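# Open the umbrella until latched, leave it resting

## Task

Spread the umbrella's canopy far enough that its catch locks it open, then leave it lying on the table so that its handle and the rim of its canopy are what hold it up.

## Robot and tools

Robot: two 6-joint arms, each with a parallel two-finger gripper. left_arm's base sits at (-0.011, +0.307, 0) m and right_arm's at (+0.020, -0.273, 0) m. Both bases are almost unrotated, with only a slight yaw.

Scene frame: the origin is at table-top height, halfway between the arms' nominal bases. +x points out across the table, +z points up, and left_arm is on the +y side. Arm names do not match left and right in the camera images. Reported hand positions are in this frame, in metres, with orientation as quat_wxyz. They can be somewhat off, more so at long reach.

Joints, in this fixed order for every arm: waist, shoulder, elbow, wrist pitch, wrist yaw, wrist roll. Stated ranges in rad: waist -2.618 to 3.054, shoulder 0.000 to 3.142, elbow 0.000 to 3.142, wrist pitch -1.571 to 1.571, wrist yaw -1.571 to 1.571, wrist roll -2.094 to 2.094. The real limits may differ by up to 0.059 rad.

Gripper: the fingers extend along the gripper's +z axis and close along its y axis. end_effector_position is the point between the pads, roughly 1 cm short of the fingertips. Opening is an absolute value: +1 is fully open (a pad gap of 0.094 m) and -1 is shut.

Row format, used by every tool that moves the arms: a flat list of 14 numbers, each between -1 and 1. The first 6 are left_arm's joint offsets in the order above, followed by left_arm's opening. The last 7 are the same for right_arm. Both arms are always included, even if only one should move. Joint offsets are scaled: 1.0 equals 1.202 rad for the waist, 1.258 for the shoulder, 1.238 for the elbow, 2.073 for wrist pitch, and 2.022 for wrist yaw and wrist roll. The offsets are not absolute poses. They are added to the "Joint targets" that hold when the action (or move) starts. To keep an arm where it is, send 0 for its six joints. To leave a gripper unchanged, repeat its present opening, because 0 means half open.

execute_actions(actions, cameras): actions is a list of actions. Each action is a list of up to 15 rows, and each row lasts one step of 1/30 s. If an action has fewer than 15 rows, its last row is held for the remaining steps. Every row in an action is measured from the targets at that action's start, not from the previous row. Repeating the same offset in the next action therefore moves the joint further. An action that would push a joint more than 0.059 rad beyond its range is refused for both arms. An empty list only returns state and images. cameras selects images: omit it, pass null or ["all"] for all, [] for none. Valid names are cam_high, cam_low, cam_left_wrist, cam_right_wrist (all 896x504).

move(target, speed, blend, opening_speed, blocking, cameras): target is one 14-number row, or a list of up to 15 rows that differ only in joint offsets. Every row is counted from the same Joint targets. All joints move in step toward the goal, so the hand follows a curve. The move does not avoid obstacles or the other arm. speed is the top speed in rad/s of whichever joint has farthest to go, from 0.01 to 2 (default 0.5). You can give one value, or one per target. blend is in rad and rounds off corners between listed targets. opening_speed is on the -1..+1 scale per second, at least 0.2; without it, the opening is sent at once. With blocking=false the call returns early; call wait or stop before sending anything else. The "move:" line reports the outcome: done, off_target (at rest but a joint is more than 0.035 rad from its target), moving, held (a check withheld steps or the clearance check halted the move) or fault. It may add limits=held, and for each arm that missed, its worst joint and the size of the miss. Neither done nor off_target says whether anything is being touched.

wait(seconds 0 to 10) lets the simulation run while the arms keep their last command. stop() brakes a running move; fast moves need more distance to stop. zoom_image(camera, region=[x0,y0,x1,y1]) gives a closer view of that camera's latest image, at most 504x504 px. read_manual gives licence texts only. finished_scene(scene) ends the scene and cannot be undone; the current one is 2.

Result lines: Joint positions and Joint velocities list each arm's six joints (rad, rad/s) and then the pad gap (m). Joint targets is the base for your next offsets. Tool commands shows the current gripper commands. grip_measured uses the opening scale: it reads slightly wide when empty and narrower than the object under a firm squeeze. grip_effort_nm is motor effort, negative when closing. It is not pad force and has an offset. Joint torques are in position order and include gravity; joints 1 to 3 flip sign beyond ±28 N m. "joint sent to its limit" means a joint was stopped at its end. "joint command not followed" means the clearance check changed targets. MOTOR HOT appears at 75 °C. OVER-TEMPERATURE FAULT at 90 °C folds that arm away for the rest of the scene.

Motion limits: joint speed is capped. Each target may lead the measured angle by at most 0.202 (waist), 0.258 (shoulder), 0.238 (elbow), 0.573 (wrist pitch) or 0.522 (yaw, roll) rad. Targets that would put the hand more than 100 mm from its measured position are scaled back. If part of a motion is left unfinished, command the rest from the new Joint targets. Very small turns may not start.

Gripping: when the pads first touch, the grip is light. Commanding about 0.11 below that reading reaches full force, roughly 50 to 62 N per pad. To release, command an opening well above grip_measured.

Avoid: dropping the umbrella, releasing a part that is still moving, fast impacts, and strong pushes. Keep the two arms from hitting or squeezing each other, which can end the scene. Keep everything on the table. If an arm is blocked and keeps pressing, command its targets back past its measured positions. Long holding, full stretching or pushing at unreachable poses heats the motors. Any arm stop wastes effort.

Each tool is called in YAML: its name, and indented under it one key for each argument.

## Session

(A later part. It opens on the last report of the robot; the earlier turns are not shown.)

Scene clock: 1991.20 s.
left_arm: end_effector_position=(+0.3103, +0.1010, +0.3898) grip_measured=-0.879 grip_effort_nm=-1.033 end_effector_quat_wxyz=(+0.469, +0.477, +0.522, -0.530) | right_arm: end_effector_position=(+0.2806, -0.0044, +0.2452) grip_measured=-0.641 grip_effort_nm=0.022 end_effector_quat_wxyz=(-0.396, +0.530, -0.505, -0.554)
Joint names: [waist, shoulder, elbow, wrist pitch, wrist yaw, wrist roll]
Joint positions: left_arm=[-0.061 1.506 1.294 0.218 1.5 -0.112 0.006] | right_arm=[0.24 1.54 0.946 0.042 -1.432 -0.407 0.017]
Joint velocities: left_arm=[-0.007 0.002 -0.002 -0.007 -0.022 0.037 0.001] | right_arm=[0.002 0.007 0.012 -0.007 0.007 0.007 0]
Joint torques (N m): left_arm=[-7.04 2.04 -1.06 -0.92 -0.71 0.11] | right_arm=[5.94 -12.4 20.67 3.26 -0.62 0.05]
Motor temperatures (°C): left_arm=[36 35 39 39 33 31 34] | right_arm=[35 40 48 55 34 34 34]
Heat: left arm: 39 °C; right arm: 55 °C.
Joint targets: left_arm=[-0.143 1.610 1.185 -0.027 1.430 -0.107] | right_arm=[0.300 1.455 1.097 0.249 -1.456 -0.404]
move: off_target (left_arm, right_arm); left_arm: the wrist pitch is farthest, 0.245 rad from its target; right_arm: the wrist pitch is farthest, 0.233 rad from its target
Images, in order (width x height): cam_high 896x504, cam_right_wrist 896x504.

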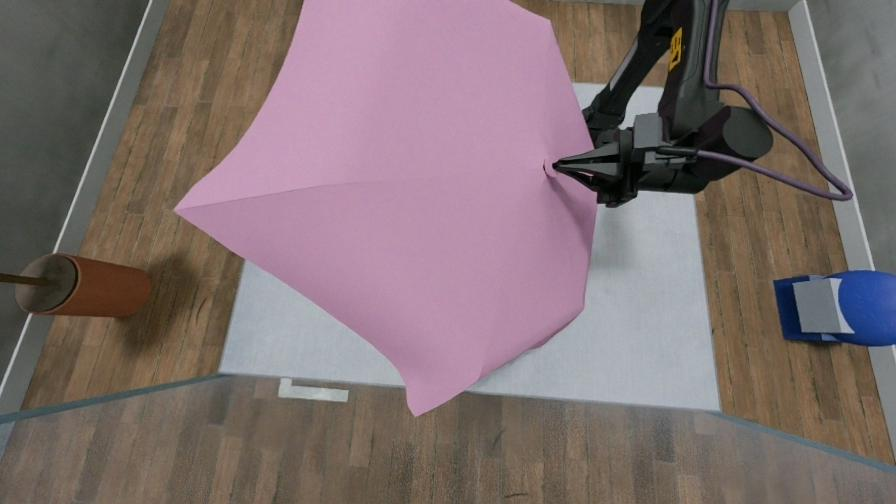

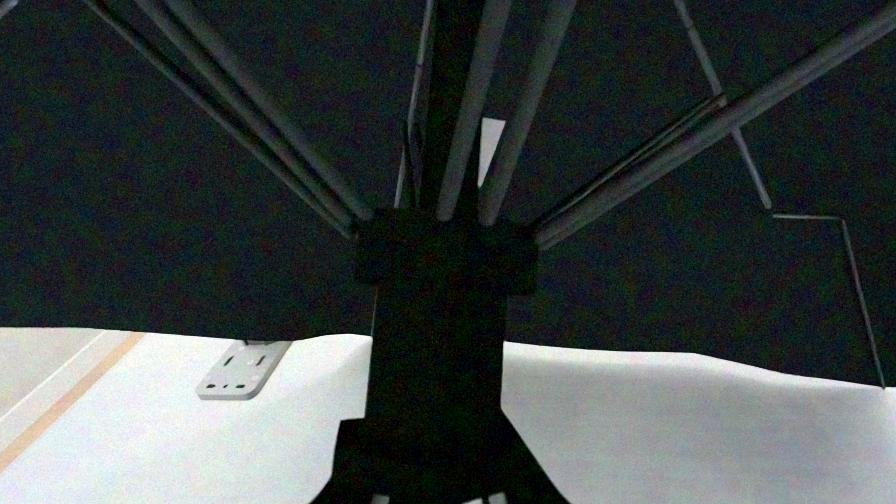

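move:
  target: [0.0682, -0.0715, 0.0808, 0.1119, 0.0198, 0, -0.93, -0.1456, 0.1192, -0.1914, -0.0478, -0.002, 0, -0.64]
  speed: 0.12
  cameras: ["cam_high", "cam_right_wrist"]

Scene clock: 2004.80 s.
left_arm: end_effector_position=(+0.3202, +0.1011, +0.3897) grip_measured=-0.879 grip_effort_nm=-1.038 end_effector_quat_wxyz=(+0.481, +0.464, +0.533, -0.519) | right_arm: end_effector_position=(+0.2971, -0.0315, +0.2175) grip_measured=-0.641 grip_effort_nm=0.022 end_effector_quat_wxyz=(+0.405, -0.500, +0.526, +0.556)
Joint names: [waist, shoulder, elbow, wrist pitch, wrist yaw, wrist roll]
Joint positions: left_arm=[-0.061 1.512 1.299 0.218 1.453 -0.112 0.006] | right_arm=[0.144 1.59 0.872 0.12 -1.475 -0.413 0.017]
Joint velocities: left_arm=[-0.022 -0.002 0.002 -0.051 0.051 -0.007 0] | right_arm=[-0.017 -0.007 -0.022 -0.022 -0.037 0.007 -0.001]
Joint torques (N m): left_arm=[0.05 -5.14 6.3 1.53 0.16 0.11] | right_arm=[-1.84 -4.6 5.57 1.54 -0.2 0.11]
Motor temperatures (°C): left_arm=[36 35 39 39 33 31 34] | right_arm=[35 39 49 55 34 34 34]
Heat: left arm: 39 °C; right arm: 55 °C.
Joint targets: left_arm=[-0.061 1.520 1.286 0.205 1.470 -0.107] | right_arm=[0.125 1.605 0.860 0.150 -1.460 -0.404]
move: done
Images, in order (width x height): cam_high 896x504, cam_right_wrist 896x504.

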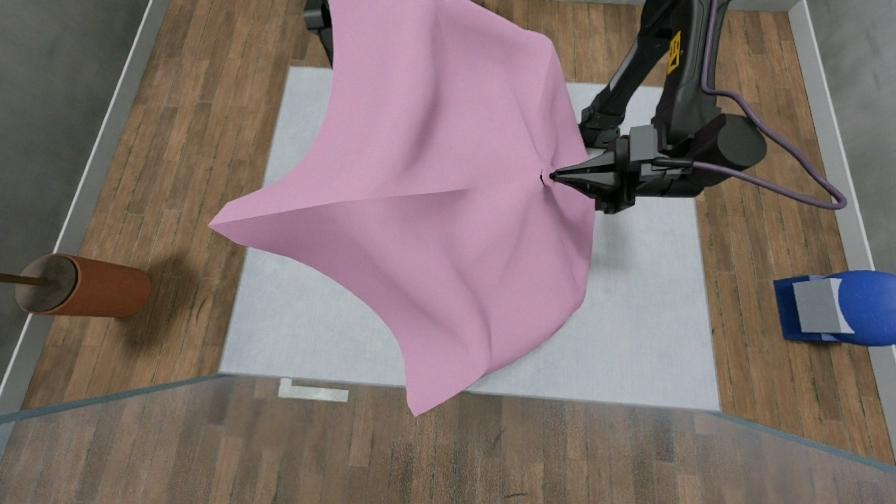

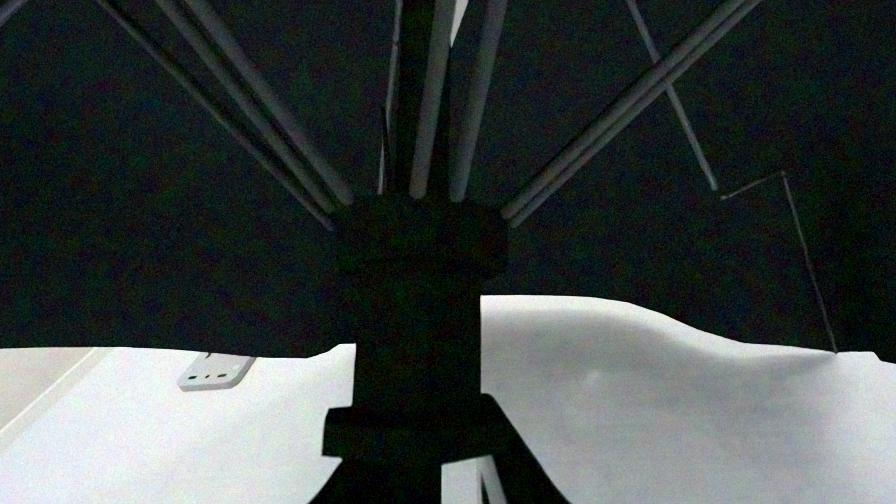

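wait:
  seconds: 0
  cameras: ["cam_low", "cam_right_wrist"]

zoom_image:
  camera: "cam_low"
  region: [380, 200, 700, 380]

Scene clock: 2027.20 s.
left_arm: end_effector_position=(+0.3202, +0.1011, +0.3897) grip_measured=-0.879 grip_effort_nm=-1.038 end_effector_quat_wxyz=(+0.481, +0.464, +0.533, -0.519) | right_arm: end_effector_position=(+0.2972, -0.0315, +0.2175) grip_measured=-0.641 grip_effort_nm=0.022 end_effector_quat_wxyz=(+0.405, -0.500, +0.526, +0.556)
Joint names: [waist, shoulder, elbow, wrist pitch, wrist yaw, wrist roll]
Joint positions: left_arm=[-0.061 1.512 1.299 0.218 1.453 -0.112 0.006] | right_arm=[0.144 1.59 0.872 0.121 -1.475 -0.413 0.017]
Joint velocities: left_arm=[-0.002 0.007 0.002 0.022 -0.022 0.007 -0.001] | right_arm=[0.007 0.002 0.007 -0.037 -0.007 0.081 0]
Joint torques (N m): left_arm=[0.03 -5.12 6.3 1.53 0.16 0.11] | right_arm=[-1.83 -4.66 5.59 1.52 -0.21 0.09]
Motor temperatures (°C): left_arm=[35 36 40 40 32 31 34] | right_arm=[34 37 43 49 34 34 34]
Heat: left arm: 40 °C; right arm: 49 °C.
Joint targets: left_arm=[-0.061 1.520 1.286 0.205 1.470 -0.107] | right_arm=[0.125 1.605 0.860 0.150 -1.460 -0.404]
Tool commands: left_gripper/opening=-0.93 right_gripper/opening=-0.64
Images, in order (width x height): cam_low 896x504, cam_right_wrist 896x504.

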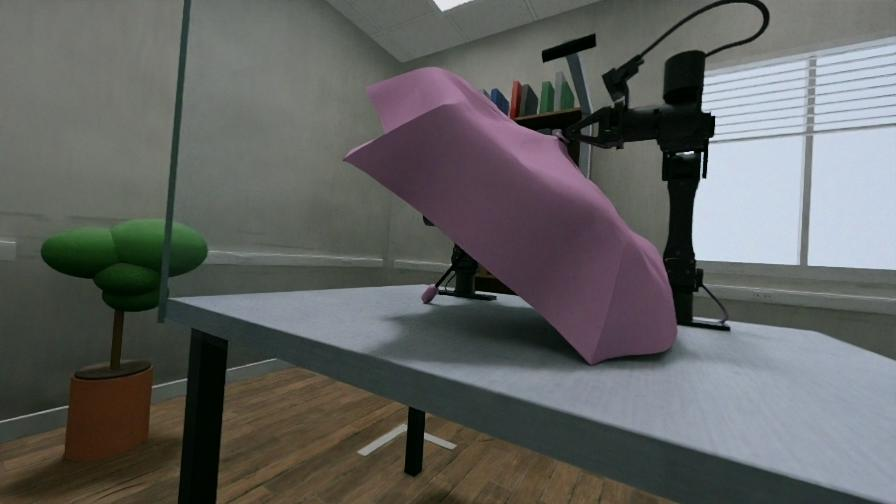

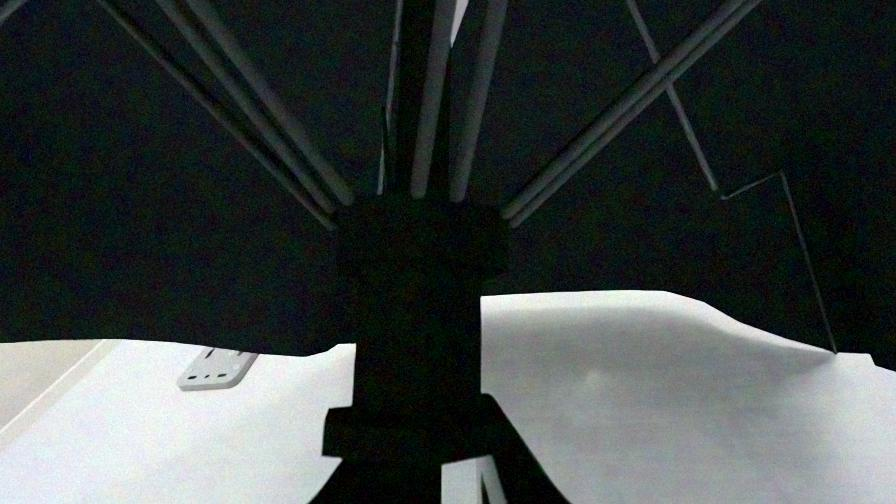

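Scaled by 1.575 from the camera's 896x504 image, which has a finer 1280x720 frame.

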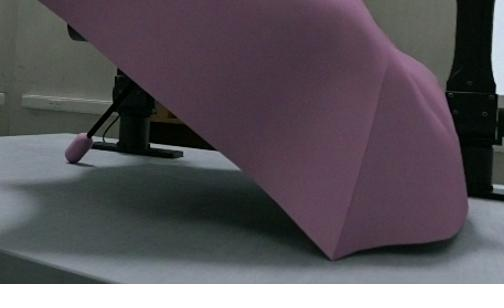

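execute_actions:
  actions: []

Scene clock: 2045.90 s.
left_arm: end_effector_position=(+0.3202, +0.1011, +0.3897) grip_measured=-0.879 grip_effort_nm=-1.033 end_effector_quat_wxyz=(+0.481, +0.464, +0.533, -0.519) | right_arm: end_effector_position=(+0.2972, -0.0315, +0.2175) grip_measured=-0.641 grip_effort_nm=0.022 end_effector_quat_wxyz=(+0.405, -0.500, +0.526, +0.556)
Joint names: [waist, shoulder, elbow, wrist pitch, wrist yaw, wrist roll]
Joint positions: left_arm=[-0.061 1.512 1.299 0.218 1.453 -0.112 0.006] | right_arm=[0.144 1.59 0.872 0.121 -1.475 -0.413 0.017]
Joint velocities: left_arm=[0.012 0.007 0.002 0.066 -0.037 0.022 0] | right_arm=[-0.027 0.007 0.007 0.022 0.007 -0.007 0]
Joint torques (N m): left_arm=[0.05 -5.11 6.3 1.53 0.16 0.11] | right_arm=[-1.84 -4.6 5.61 1.52 -0.21 0.11]
Motor temperatures (°C): left_arm=[35 36 40 40 32 31 34] | right_arm=[34 37 42 48 33 34 34]
Heat: left arm: 40 °C; right arm: 48 °C.
Joint targets: left_arm=[-0.061 1.520 1.286 0.205 1.470 -0.107] | right_arm=[0.125 1.605 0.860 0.150 -1.460 -0.404]
Tool commands: left_gripper/opening=-0.93 right_gripper/opening=-0.64

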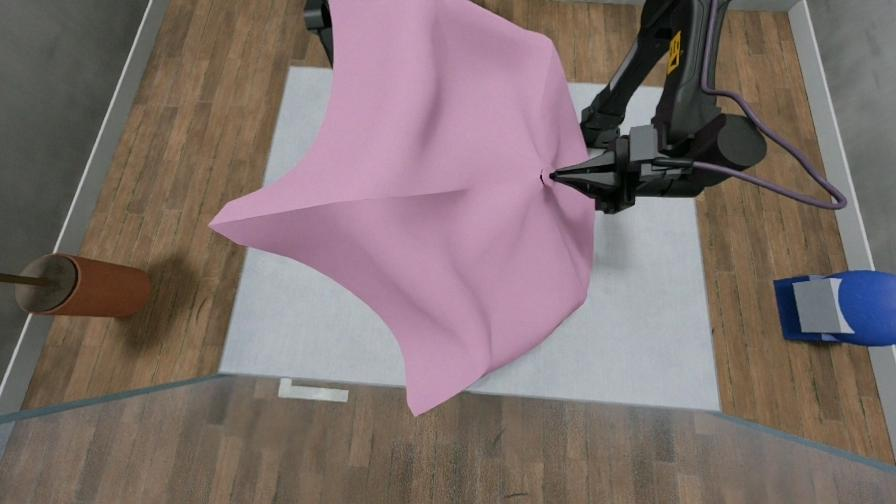

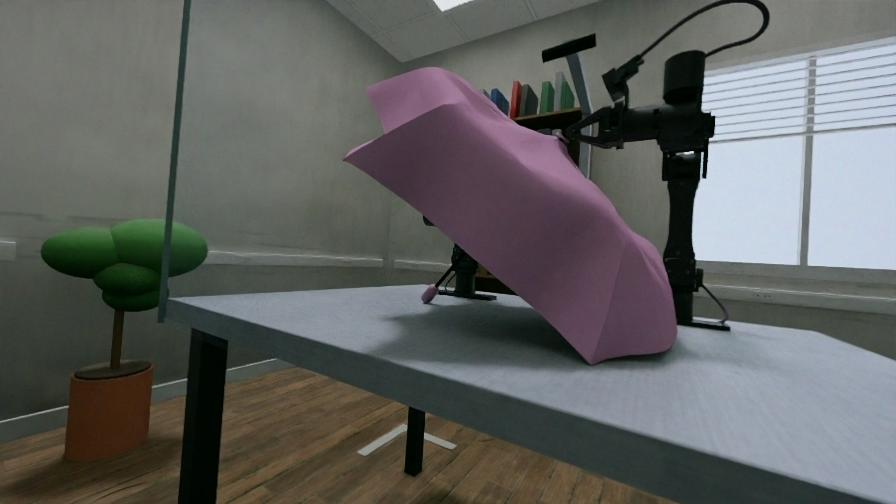

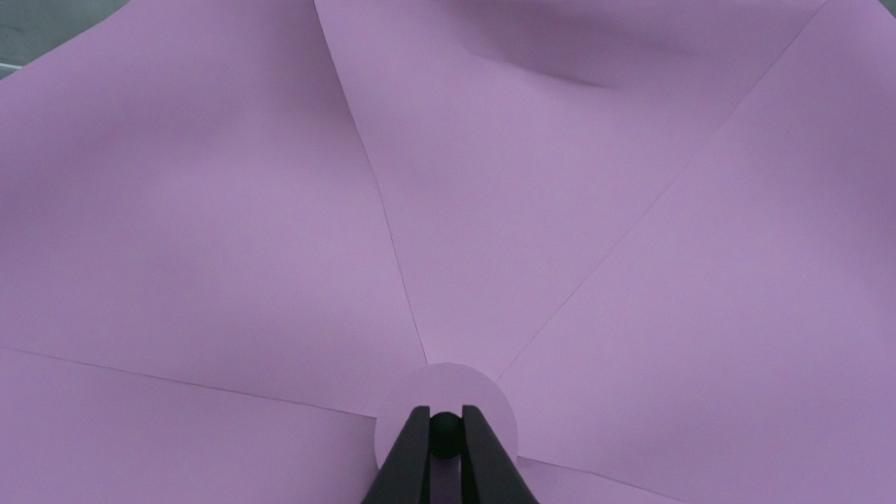

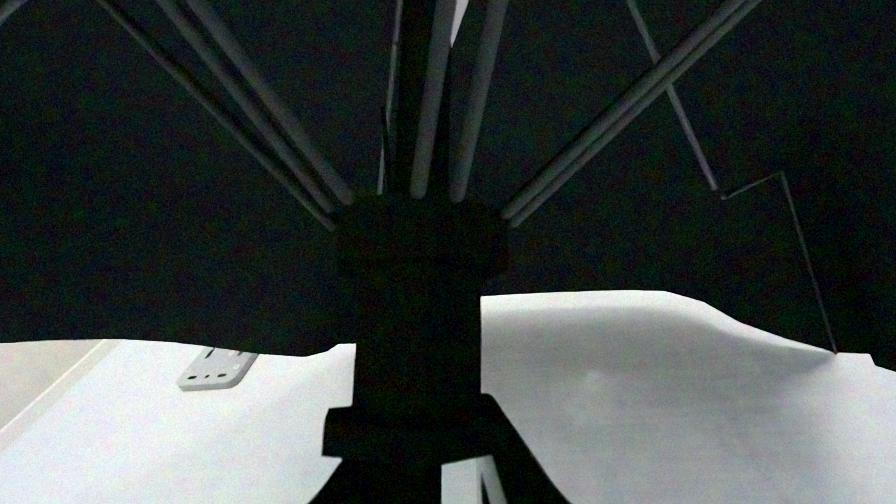

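move:
  target:
    - [0, 0.0378, 0.1801, -0.2730, -0.0114, 0.2018, -0.93, 0,0,0,0,0,0,-0.64]
    - [-0.0017, 0.1017, 0.3401, -0.4916, -0.0252, 0.3680, -0.93, 0,0,0,0,0,0,-0.64]
    - [-0.0033, 0.1661, 0.4766, -0.6445, -0.0410, 0.4807, -0.93, 0,0,0,0,0,0,-0.64]
  speed: 0.3
  blend: 0.05
  cameras: ["cam_high", "cam_left_wrist", "cam_right_wrist"]

Scene clock: 2069.97 s.
left_arm: end_effector_position=(+0.3232, +0.1028, +0.3882) grip_measured=-0.879 grip_effort_nm=-1.038 end_effector_quat_wxyz=(+0.441, +0.502, +0.570, -0.478) | right_arm: end_effector_position=(+0.3000, -0.0328, +0.2156) grip_measured=-0.641 grip_effort_nm=0.017 end_effector_quat_wxyz=(+0.406, -0.497, +0.531, +0.553)
Joint names: [waist, shoulder, elbow, wrist pitch, wrist yaw, wrist roll]
Joint positions: left_arm=[-0.061 1.712 1.85 -1.101 1.382 0.85 0.006] | right_arm=[0.139 1.594 0.872 0.121 -1.467 -0.413 0.017]
Joint velocities: left_arm=[-0.002 -0.017 -0.012 -0.007 -0.007 -0.022 0] | right_arm=[-0.007 0.002 -0.017 -0.022 0.051 -0.037 -0.001]
Joint torques (N m): left_arm=[-0.31 -5.5 8.66 1.01 0.53 0.19] | right_arm=[-1.29 -4.93 5.6 1.53 -0.3 0.11]
Motor temperatures (°C): left_arm=[34 36 41 40 32 31 34] | right_arm=[34 37 41 47 33 34 34]
Heat: left arm: 41 °C; right arm: 47 °C.
Joint targets: left_arm=[-0.065 1.729 1.875 -1.131 1.387 0.865] | right_arm=[0.125 1.605 0.860 0.150 -1.460 -0.404]
move: done
Images, in order (width x height): cam_high 896x504, cam_left_wrist 896x504, cam_right_wrist 896x504.

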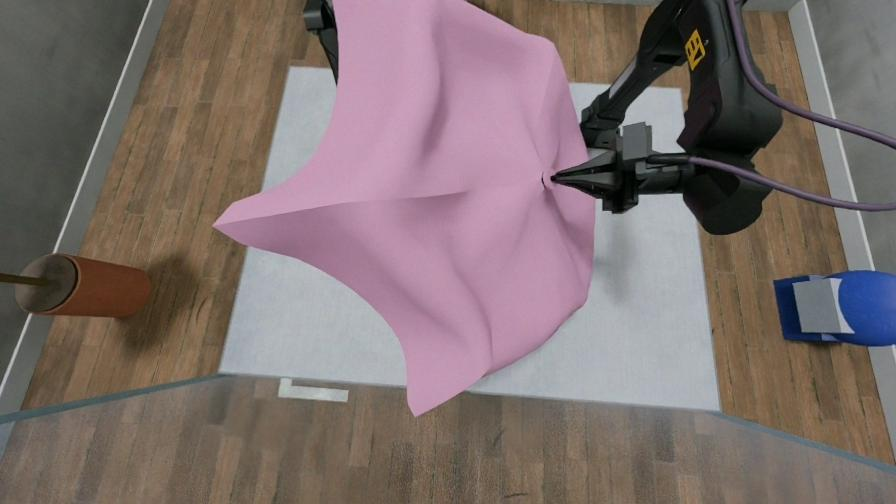

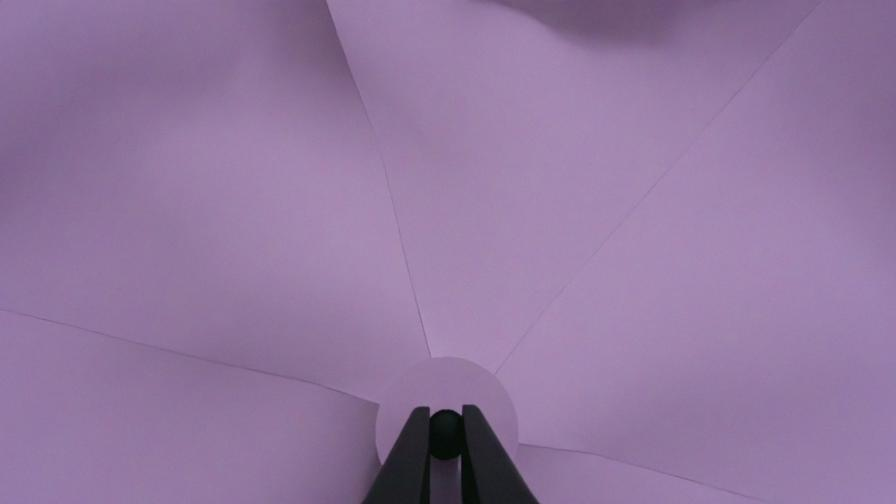

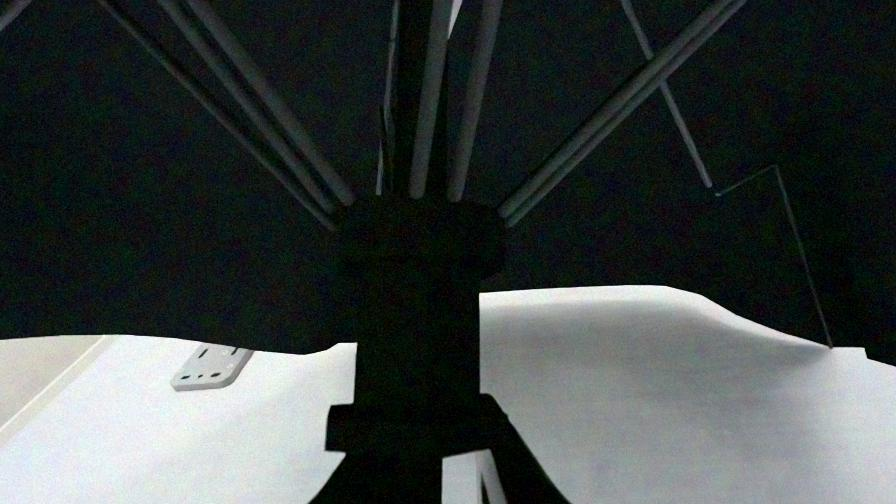

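move:
  target: [0,0,0,0,0,0,-0.93, 0.0337,0.0231,0.1995,-0.2812,-0.0054,-0.2448,-0.64]
  speed: 0.3
  cameras: ["cam_high", "cam_left_wrist", "cam_right_wrist"]

Scene clock: 2101.27 s.
left_arm: end_effector_position=(+0.3215, +0.1028, +0.3900) grip_measured=-0.879 grip_effort_nm=-1.038 end_effector_quat_wxyz=(+0.440, +0.502, +0.569, -0.481) | right_arm: end_effector_position=(+0.2967, -0.0285, +0.2185) grip_measured=-0.641 grip_effort_nm=0.022 end_effector_quat_wxyz=(-0.400, +0.534, -0.525, -0.529)
Joint names: [waist, shoulder, elbow, wrist pitch, wrist yaw, wrist roll]
Joint positions: left_arm=[-0.061 1.712 1.857 -1.114 1.387 0.855 0.006] | right_arm=[0.157 1.628 1.056 -0.446 -1.427 -0.884 0.017]
Joint velocities: left_arm=[0.012 0.007 -0.007 -0.007 -0.007 0.022 -0.001] | right_arm=[0.017 0.017 0.002 -0.095 -0.022 -0.022 0]
Joint torques (N m): left_arm=[-0.29 -5.5 8.1 1.13 0.49 0.16] | right_arm=[0.88 -5.56 11.37 1.13 -1.03 -0.11]
Motor temperatures (°C): left_arm=[34 36 41 38 33 31 35] | right_arm=[34 37 41 46 33 34 34]
Heat: left arm: 41 °C; right arm: 46 °C.
Joint targets: left_arm=[-0.065 1.729 1.875 -1.131 1.387 0.865] | right_arm=[0.166 1.634 1.108 -0.433 -1.471 -0.899]
move: off_target (right_arm); right_arm: the elbow is farthest, 0.051 rad from its target
Images, in order (width x height): cam_high 896x504, cam_left_wrist 896x504, cam_right_wrist 896x504.

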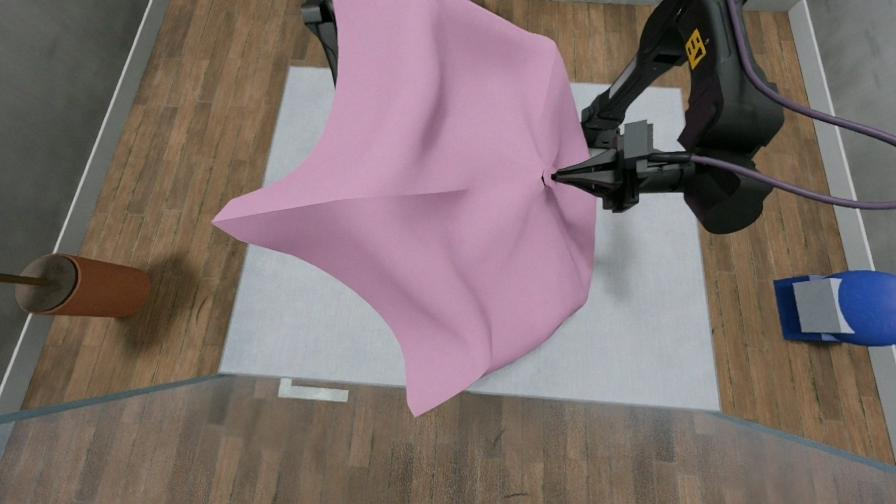

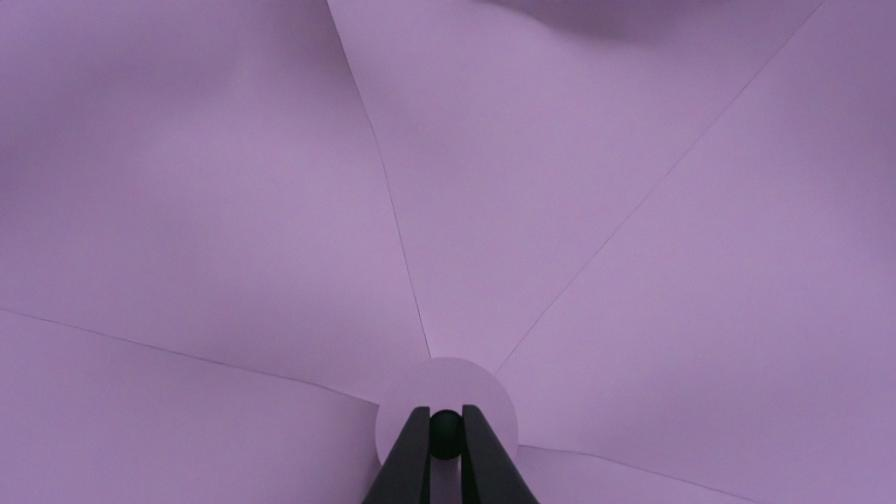

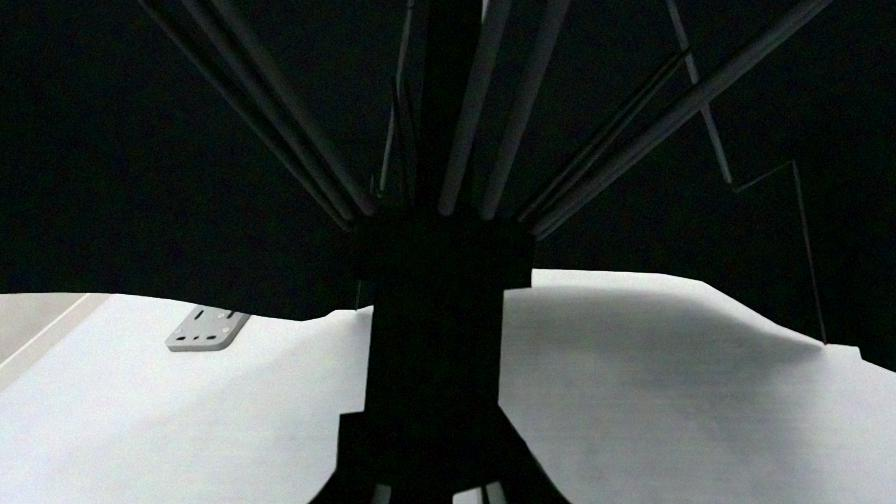

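execute_actions:
  actions: []
  cameras: ["cam_low", "cam_high"]

zoom_image:
  camera: "cam_low"
  region: [400, 200, 720, 400]

Scene clock: 2133.10 s.
left_arm: end_effector_position=(+0.3215, +0.1028, +0.3900) grip_measured=-0.879 grip_effort_nm=-1.038 end_effector_quat_wxyz=(+0.440, +0.502, +0.569, -0.481) | right_arm: end_effector_position=(+0.2967, -0.0285, +0.2184) grip_measured=-0.641 grip_effort_nm=0.022 end_effector_quat_wxyz=(-0.399, +0.534, -0.525, -0.528)
Joint names: [waist, shoulder, elbow, wrist pitch, wrist yaw, wrist roll]
Joint positions: left_arm=[-0.061 1.712 1.857 -1.114 1.387 0.855 0.006] | right_arm=[0.157 1.628 1.056 -0.447 -1.427 -0.885 0.017]
Joint velocities: left_arm=[0.012 -0.012 0.012 0.066 -0.007 -0.037 0] | right_arm=[-0.007 0.002 0.017 -0.022 0.007 0.022 0]
Joint torques (N m): left_arm=[-0.32 -5.49 8.1 1.13 0.48 0.16] | right_arm=[0.96 -5.61 11.28 1.11 -1.04 -0.13]
Motor temperatures (°C): left_arm=[34 36 41 38 33 31 35] | right_arm=[34 37 42 44 34 34 34]
Heat: left arm: 41 °C; right arm: 44 °C.
Joint targets: left_arm=[-0.065 1.729 1.875 -1.131 1.387 0.865] | right_arm=[0.166 1.634 1.107 -0.433 -1.471 -0.899]
Tool commands: left_gripper/opening=-0.93 right_gripper/opening=-0.64
Images, in order (width x height): cam_high 896x504, cam_low 896x504.

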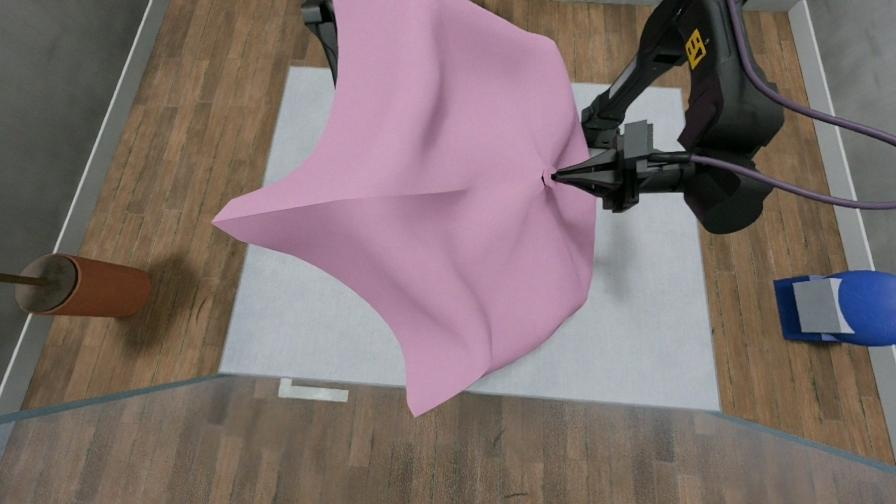

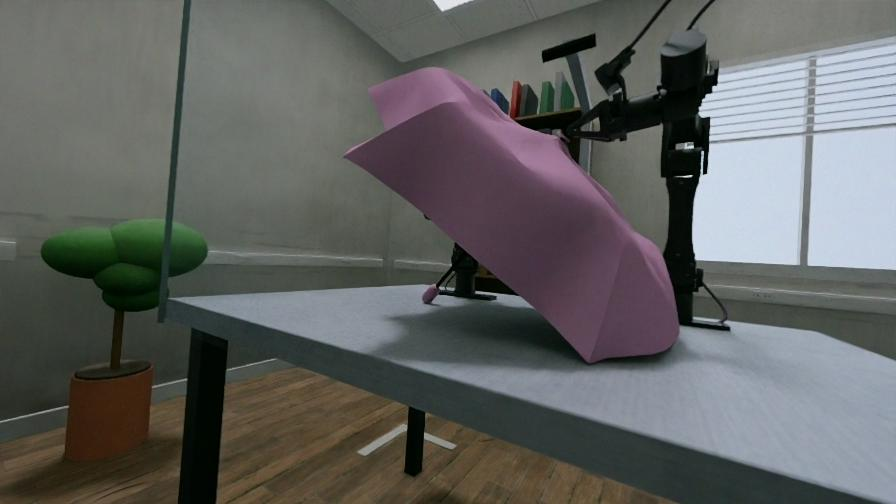

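Scaled by 1.575 from the camera's 896x504 image, which has a finer 1280x720 frame.

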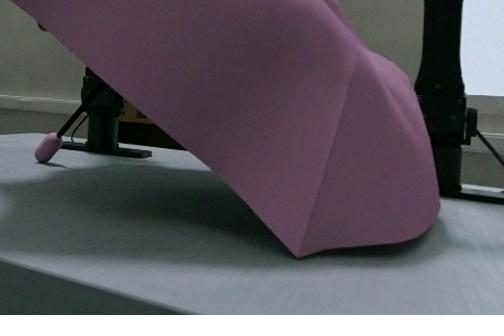

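move:
  target:
    - [0, -0.0771, -0.1761, 0.1529, 0.0257, -0.1256, -0.93, -0.005, -0.0253, -0.0917, 0.1450, -0.0015, 0.1234, -0.64]
    - [0.0008, -0.1089, -0.2561, 0.2619, 0.0314, -0.2087, -0.93, -0.01, -0.0505, -0.1834, 0.2899, -0.003, 0.2468, -0.64]
    - [0.0042, -0.1558, -0.3873, 0.4539, 0.0403, -0.3452, -0.93, -0.0125, -0.0425, -0.2657, 0.4925, -0.0094, 0.3769, -0.64]
  speed: 0.3
  blend: 0.05
  cameras: ["cam_high", "cam_left_wrist", "cam_right_wrist"]

Scene clock: 2257.20 s.
left_arm: end_effector_position=(+0.3225, +0.1048, +0.3887) grip_measured=-0.879 grip_effort_nm=-1.043 end_effector_quat_wxyz=(+0.469, +0.471, +0.541, -0.516) | right_arm: end_effector_position=(+0.2964, -0.0277, +0.2175) grip_measured=-0.641 grip_effort_nm=0.037 end_effector_quat_wxyz=(-0.421, +0.503, -0.511, -0.555)
Joint names: [waist, shoulder, elbow, wrist pitch, wrist yaw, wrist roll]
Joint positions: left_arm=[-0.049 1.543 1.427 -0.169 1.471 0.169 0.006] | right_arm=[0.156 1.606 0.781 0.529 -1.473 -0.15 0.017]
Joint velocities: left_arm=[-0.002 -0.007 0.007 -0.007 0.022 0.037 0.001] | right_arm=[-0.017 0.007 -0.002 -0.066 0.022 0.007 0]
Joint torques (N m): left_arm=[-0.94 -6.74 5 1.47 0.15 0.03] | right_arm=[-0.54 -7.65 6.2 1.89 -0.39 0.12]
Motor temperatures (°C): left_arm=[34 36 41 37 33 31 35] | right_arm=[34 37 42 41 35 34 34]
Heat: left arm: 41 °C; right arm: 42 °C.
Joint targets: left_arm=[-0.060 1.533 1.396 -0.190 1.469 0.168] | right_arm=[0.151 1.581 0.778 0.588 -1.490 -0.137]
move: off_target (right_arm); right_arm: the wrist pitch is farthest, 0.059 rad from its target
Images, in order (width x height): cam_high 896x504, cam_left_wrist 896x504, cam_right_wrist 896x504.

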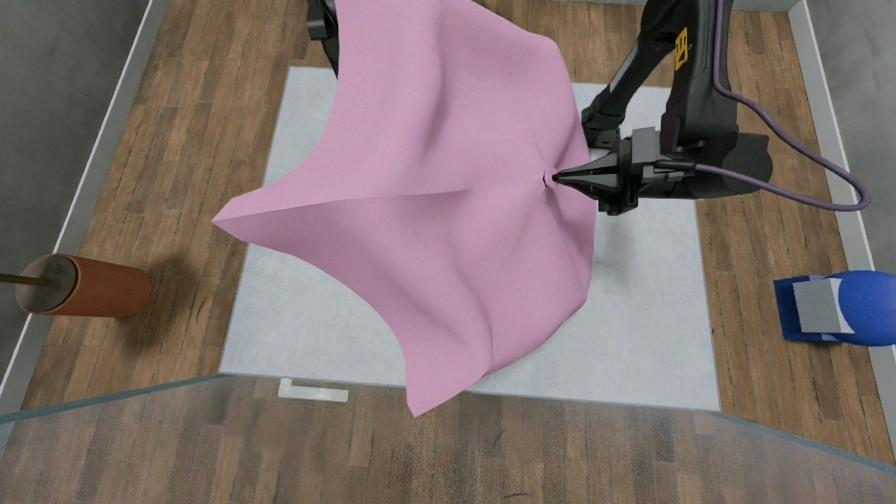

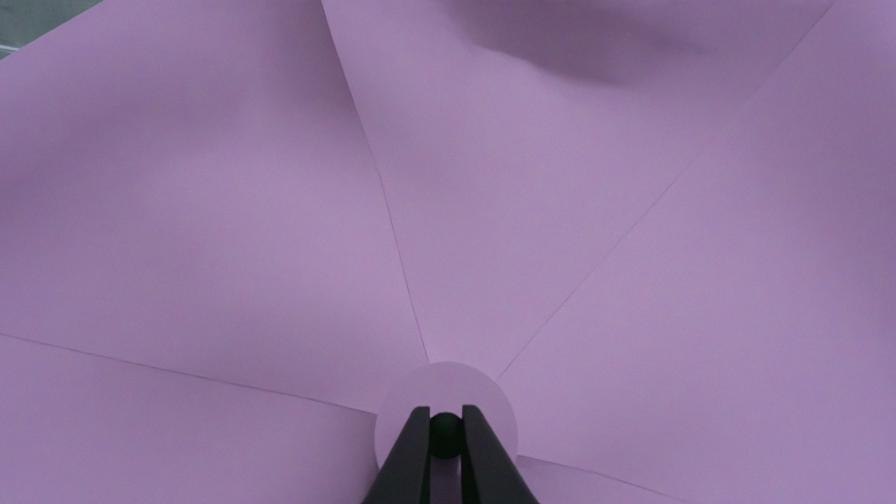

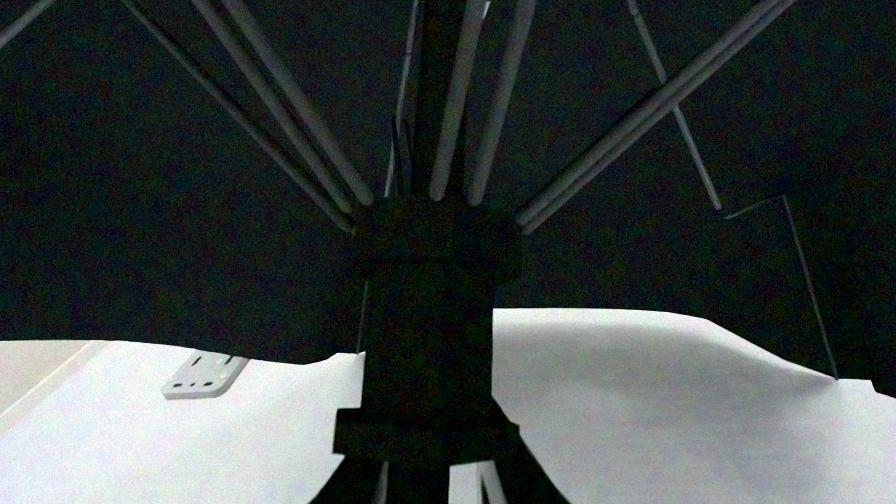

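execute_actions:
  actions: []
  cameras: ["cam_high", "cam_low"]

Scene clock: 2429.70 s.
left_arm: end_effector_position=(+0.3225, +0.1048, +0.3888) grip_measured=-0.879 grip_effort_nm=-1.033 end_effector_quat_wxyz=(+0.469, +0.471, +0.541, -0.516) | right_arm: end_effector_position=(+0.2964, -0.0277, +0.2177) grip_measured=-0.641 grip_effort_nm=0.022 end_effector_quat_wxyz=(-0.421, +0.503, -0.511, -0.555)
Joint names: [waist, shoulder, elbow, wrist pitch, wrist yaw, wrist roll]
Joint positions: left_arm=[-0.049 1.543 1.427 -0.168 1.471 0.168 0.006] | right_arm=[0.156 1.606 0.781 0.53 -1.473 -0.149 0.017]
Joint velocities: left_arm=[0.007 0.002 -0.002 -0.037 0.007 -0.066 -0.001] | right_arm=[-0.007 -0.002 0.002 -0.051 0.037 -0.007 0]
Joint torques (N m): left_arm=[-0.94 -6.75 5.01 1.45 0.14 0.04] | right_arm=[-0.51 -7.66 6.2 1.9 -0.39 0.13]
Motor temperatures (°C): left_arm=[34 36 41 39 32 31 35] | right_arm=[34 39 38 44 34 34 34]
Heat: left arm: 41 °C; right arm: 44 °C.
Joint targets: left_arm=[-0.060 1.533 1.396 -0.190 1.468 0.167] | right_arm=[0.151 1.581 0.778 0.588 -1.490 -0.137]
Tool commands: left_gripper/opening=-0.93 right_gripper/opening=-0.64
Images, in order (width x height): cam_high 896x504, cam_low 896x504.

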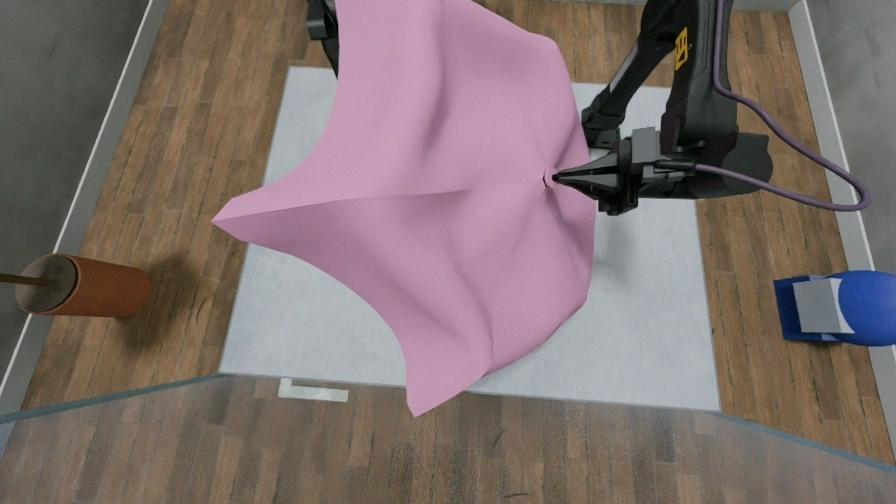

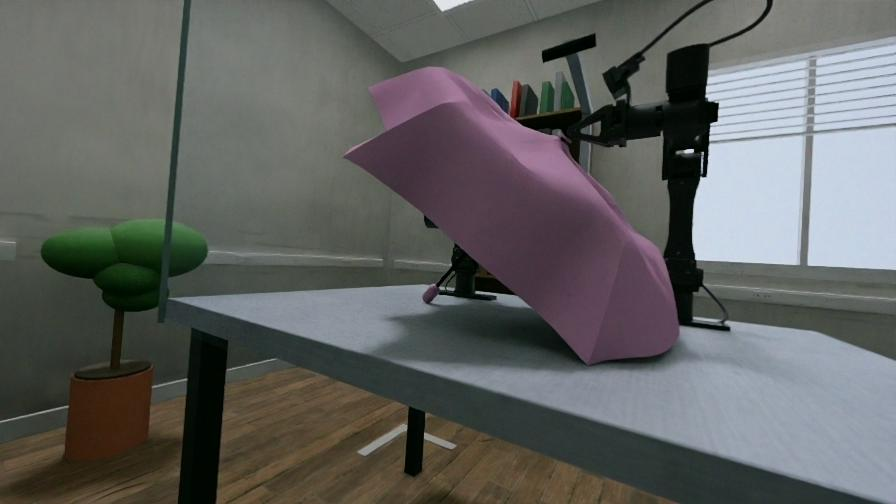

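move:
  target: [-0.0348, 0.0321, -0.0339, -0.0477, -0.0075, 0, -0.93, 0.0555, -0.042, 0.0759, 0.0204, 0.018, 0, -0.64]
  speed: 0.1
  cameras: ["cam_right_wrist"]

Scene clock: 2442.40 s.
left_arm: end_effector_position=(+0.3174, +0.1040, +0.3886) grip_measured=-0.879 grip_effort_nm=-1.033 end_effector_quat_wxyz=(+0.463, +0.475, +0.534, -0.525) | right_arm: end_effector_position=(+0.2880, -0.0194, +0.2245) grip_measured=-0.641 grip_effort_nm=0.022 end_effector_quat_wxyz=(-0.418, +0.514, -0.500, -0.559)
Joint names: [waist, shoulder, elbow, wrist pitch, wrist yaw, wrist roll]
Joint positions: left_arm=[-0.051 1.542 1.421 -0.168 1.496 0.168 0.006] | right_arm=[0.187 1.588 0.785 0.535 -1.47 -0.138 0.017]
Joint velocities: left_arm=[-0.002 -0.007 -0.022 0.037 -0.051 -0.081 -0.001] | right_arm=[0.002 -0.022 -0.017 -0.037 0.037 0.051 0]
Joint torques (N m): left_arm=[-4.37 -3.63 2.19 0.44 -0.24 0.04] | right_arm=[3 -10.43 14.32 2.24 -0.02 0.04]
Motor temperatures (°C): left_arm=[34 36 40 39 32 31 35] | right_arm=[34 39 38 44 34 34 34]
Heat: left arm: 40 °C; right arm: 44 °C.
Joint targets: left_arm=[-0.102 1.574 1.354 -0.289 1.453 0.167] | right_arm=[0.218 1.528 0.872 0.631 -1.454 -0.137]
move: off_target (left_arm, right_arm); left_arm: the wrist pitch is farthest, 0.121 rad from its target; right_arm: the wrist pitch is farthest, 0.096 rad from its target
Images, in order (width x height): cam_right_wrist 896x504.

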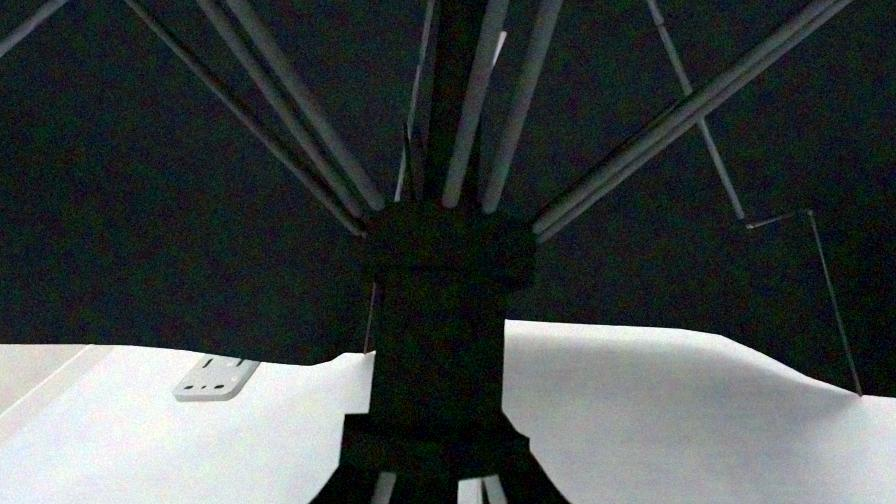

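move:
  target: [-0.0348, 0.0321, -0.0339, -0.0477, -0.003, 0, -0.93, 0.0555, -0.042, 0.0759, 0.0304, 0.018, 0, -0.64]
  speed: 0.15
  cameras: ["cam_right_wrist"]

Scene clock: 2449.17 s.
left_arm: end_effector_position=(+0.3074, +0.1037, +0.3897) grip_measured=-0.880 grip_effort_nm=-1.043 end_effector_quat_wxyz=(+0.449, +0.480, +0.523, -0.542) | right_arm: end_effector_position=(+0.2776, -0.0059, +0.2404) grip_measured=-0.640 grip_effort_nm=-0.022 end_effector_quat_wxyz=(-0.405, +0.524, -0.488, -0.568)
Joint names: [waist, shoulder, elbow, wrist pitch, wrist yaw, wrist roll]
Joint positions: left_arm=[-0.053 1.536 1.414 -0.183 1.541 0.168 0.006] | right_arm=[0.237 1.561 0.823 0.493 -1.466 -0.112 0.017]
Joint velocities: left_arm=[0.002 0.017 -0.002 0.022 -0.022 -0.022 0.001] | right_arm=[-0.002 -0.017 -0.002 -0.022 -0.007 0.007 -0.001]
Joint torques (N m): left_arm=[-7.86 -0.25 -0.58 -0.48 -0.74 0.05] | right_arm=[4.77 -12.49 19.74 3.22 0.35 -0.23]
Motor temperatures (°C): left_arm=[34 36 40 39 32 31 35] | right_arm=[34 40 40 46 34 34 34]
Heat: left arm: 40 °C; right arm: 46 °C.
Joint targets: left_arm=[-0.144 1.614 1.312 -0.388 1.447 0.167] | right_arm=[0.284 1.475 0.966 0.694 -1.417 -0.137]
move: off_target (left_arm, right_arm); left_arm: the wrist pitch is farthest, 0.205 rad from its target; right_arm: the wrist pitch is farthest, 0.201 rad from its target
Images, in order (width x height): cam_right_wrist 896x504.

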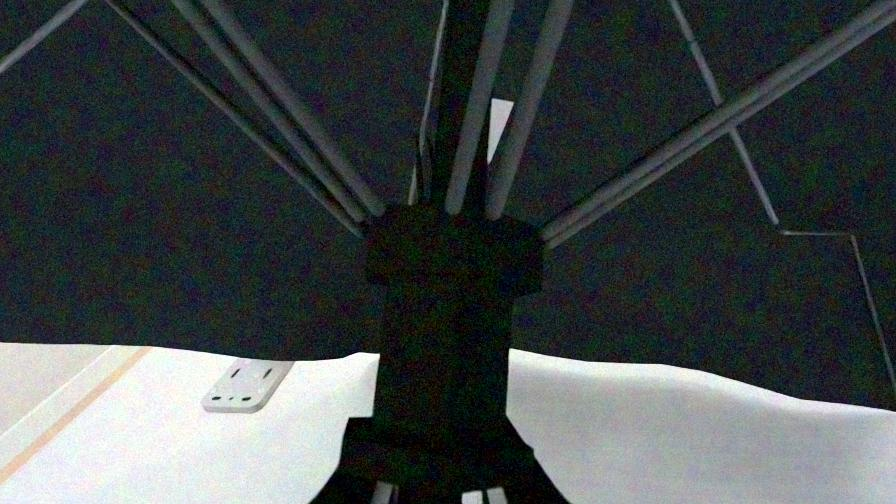

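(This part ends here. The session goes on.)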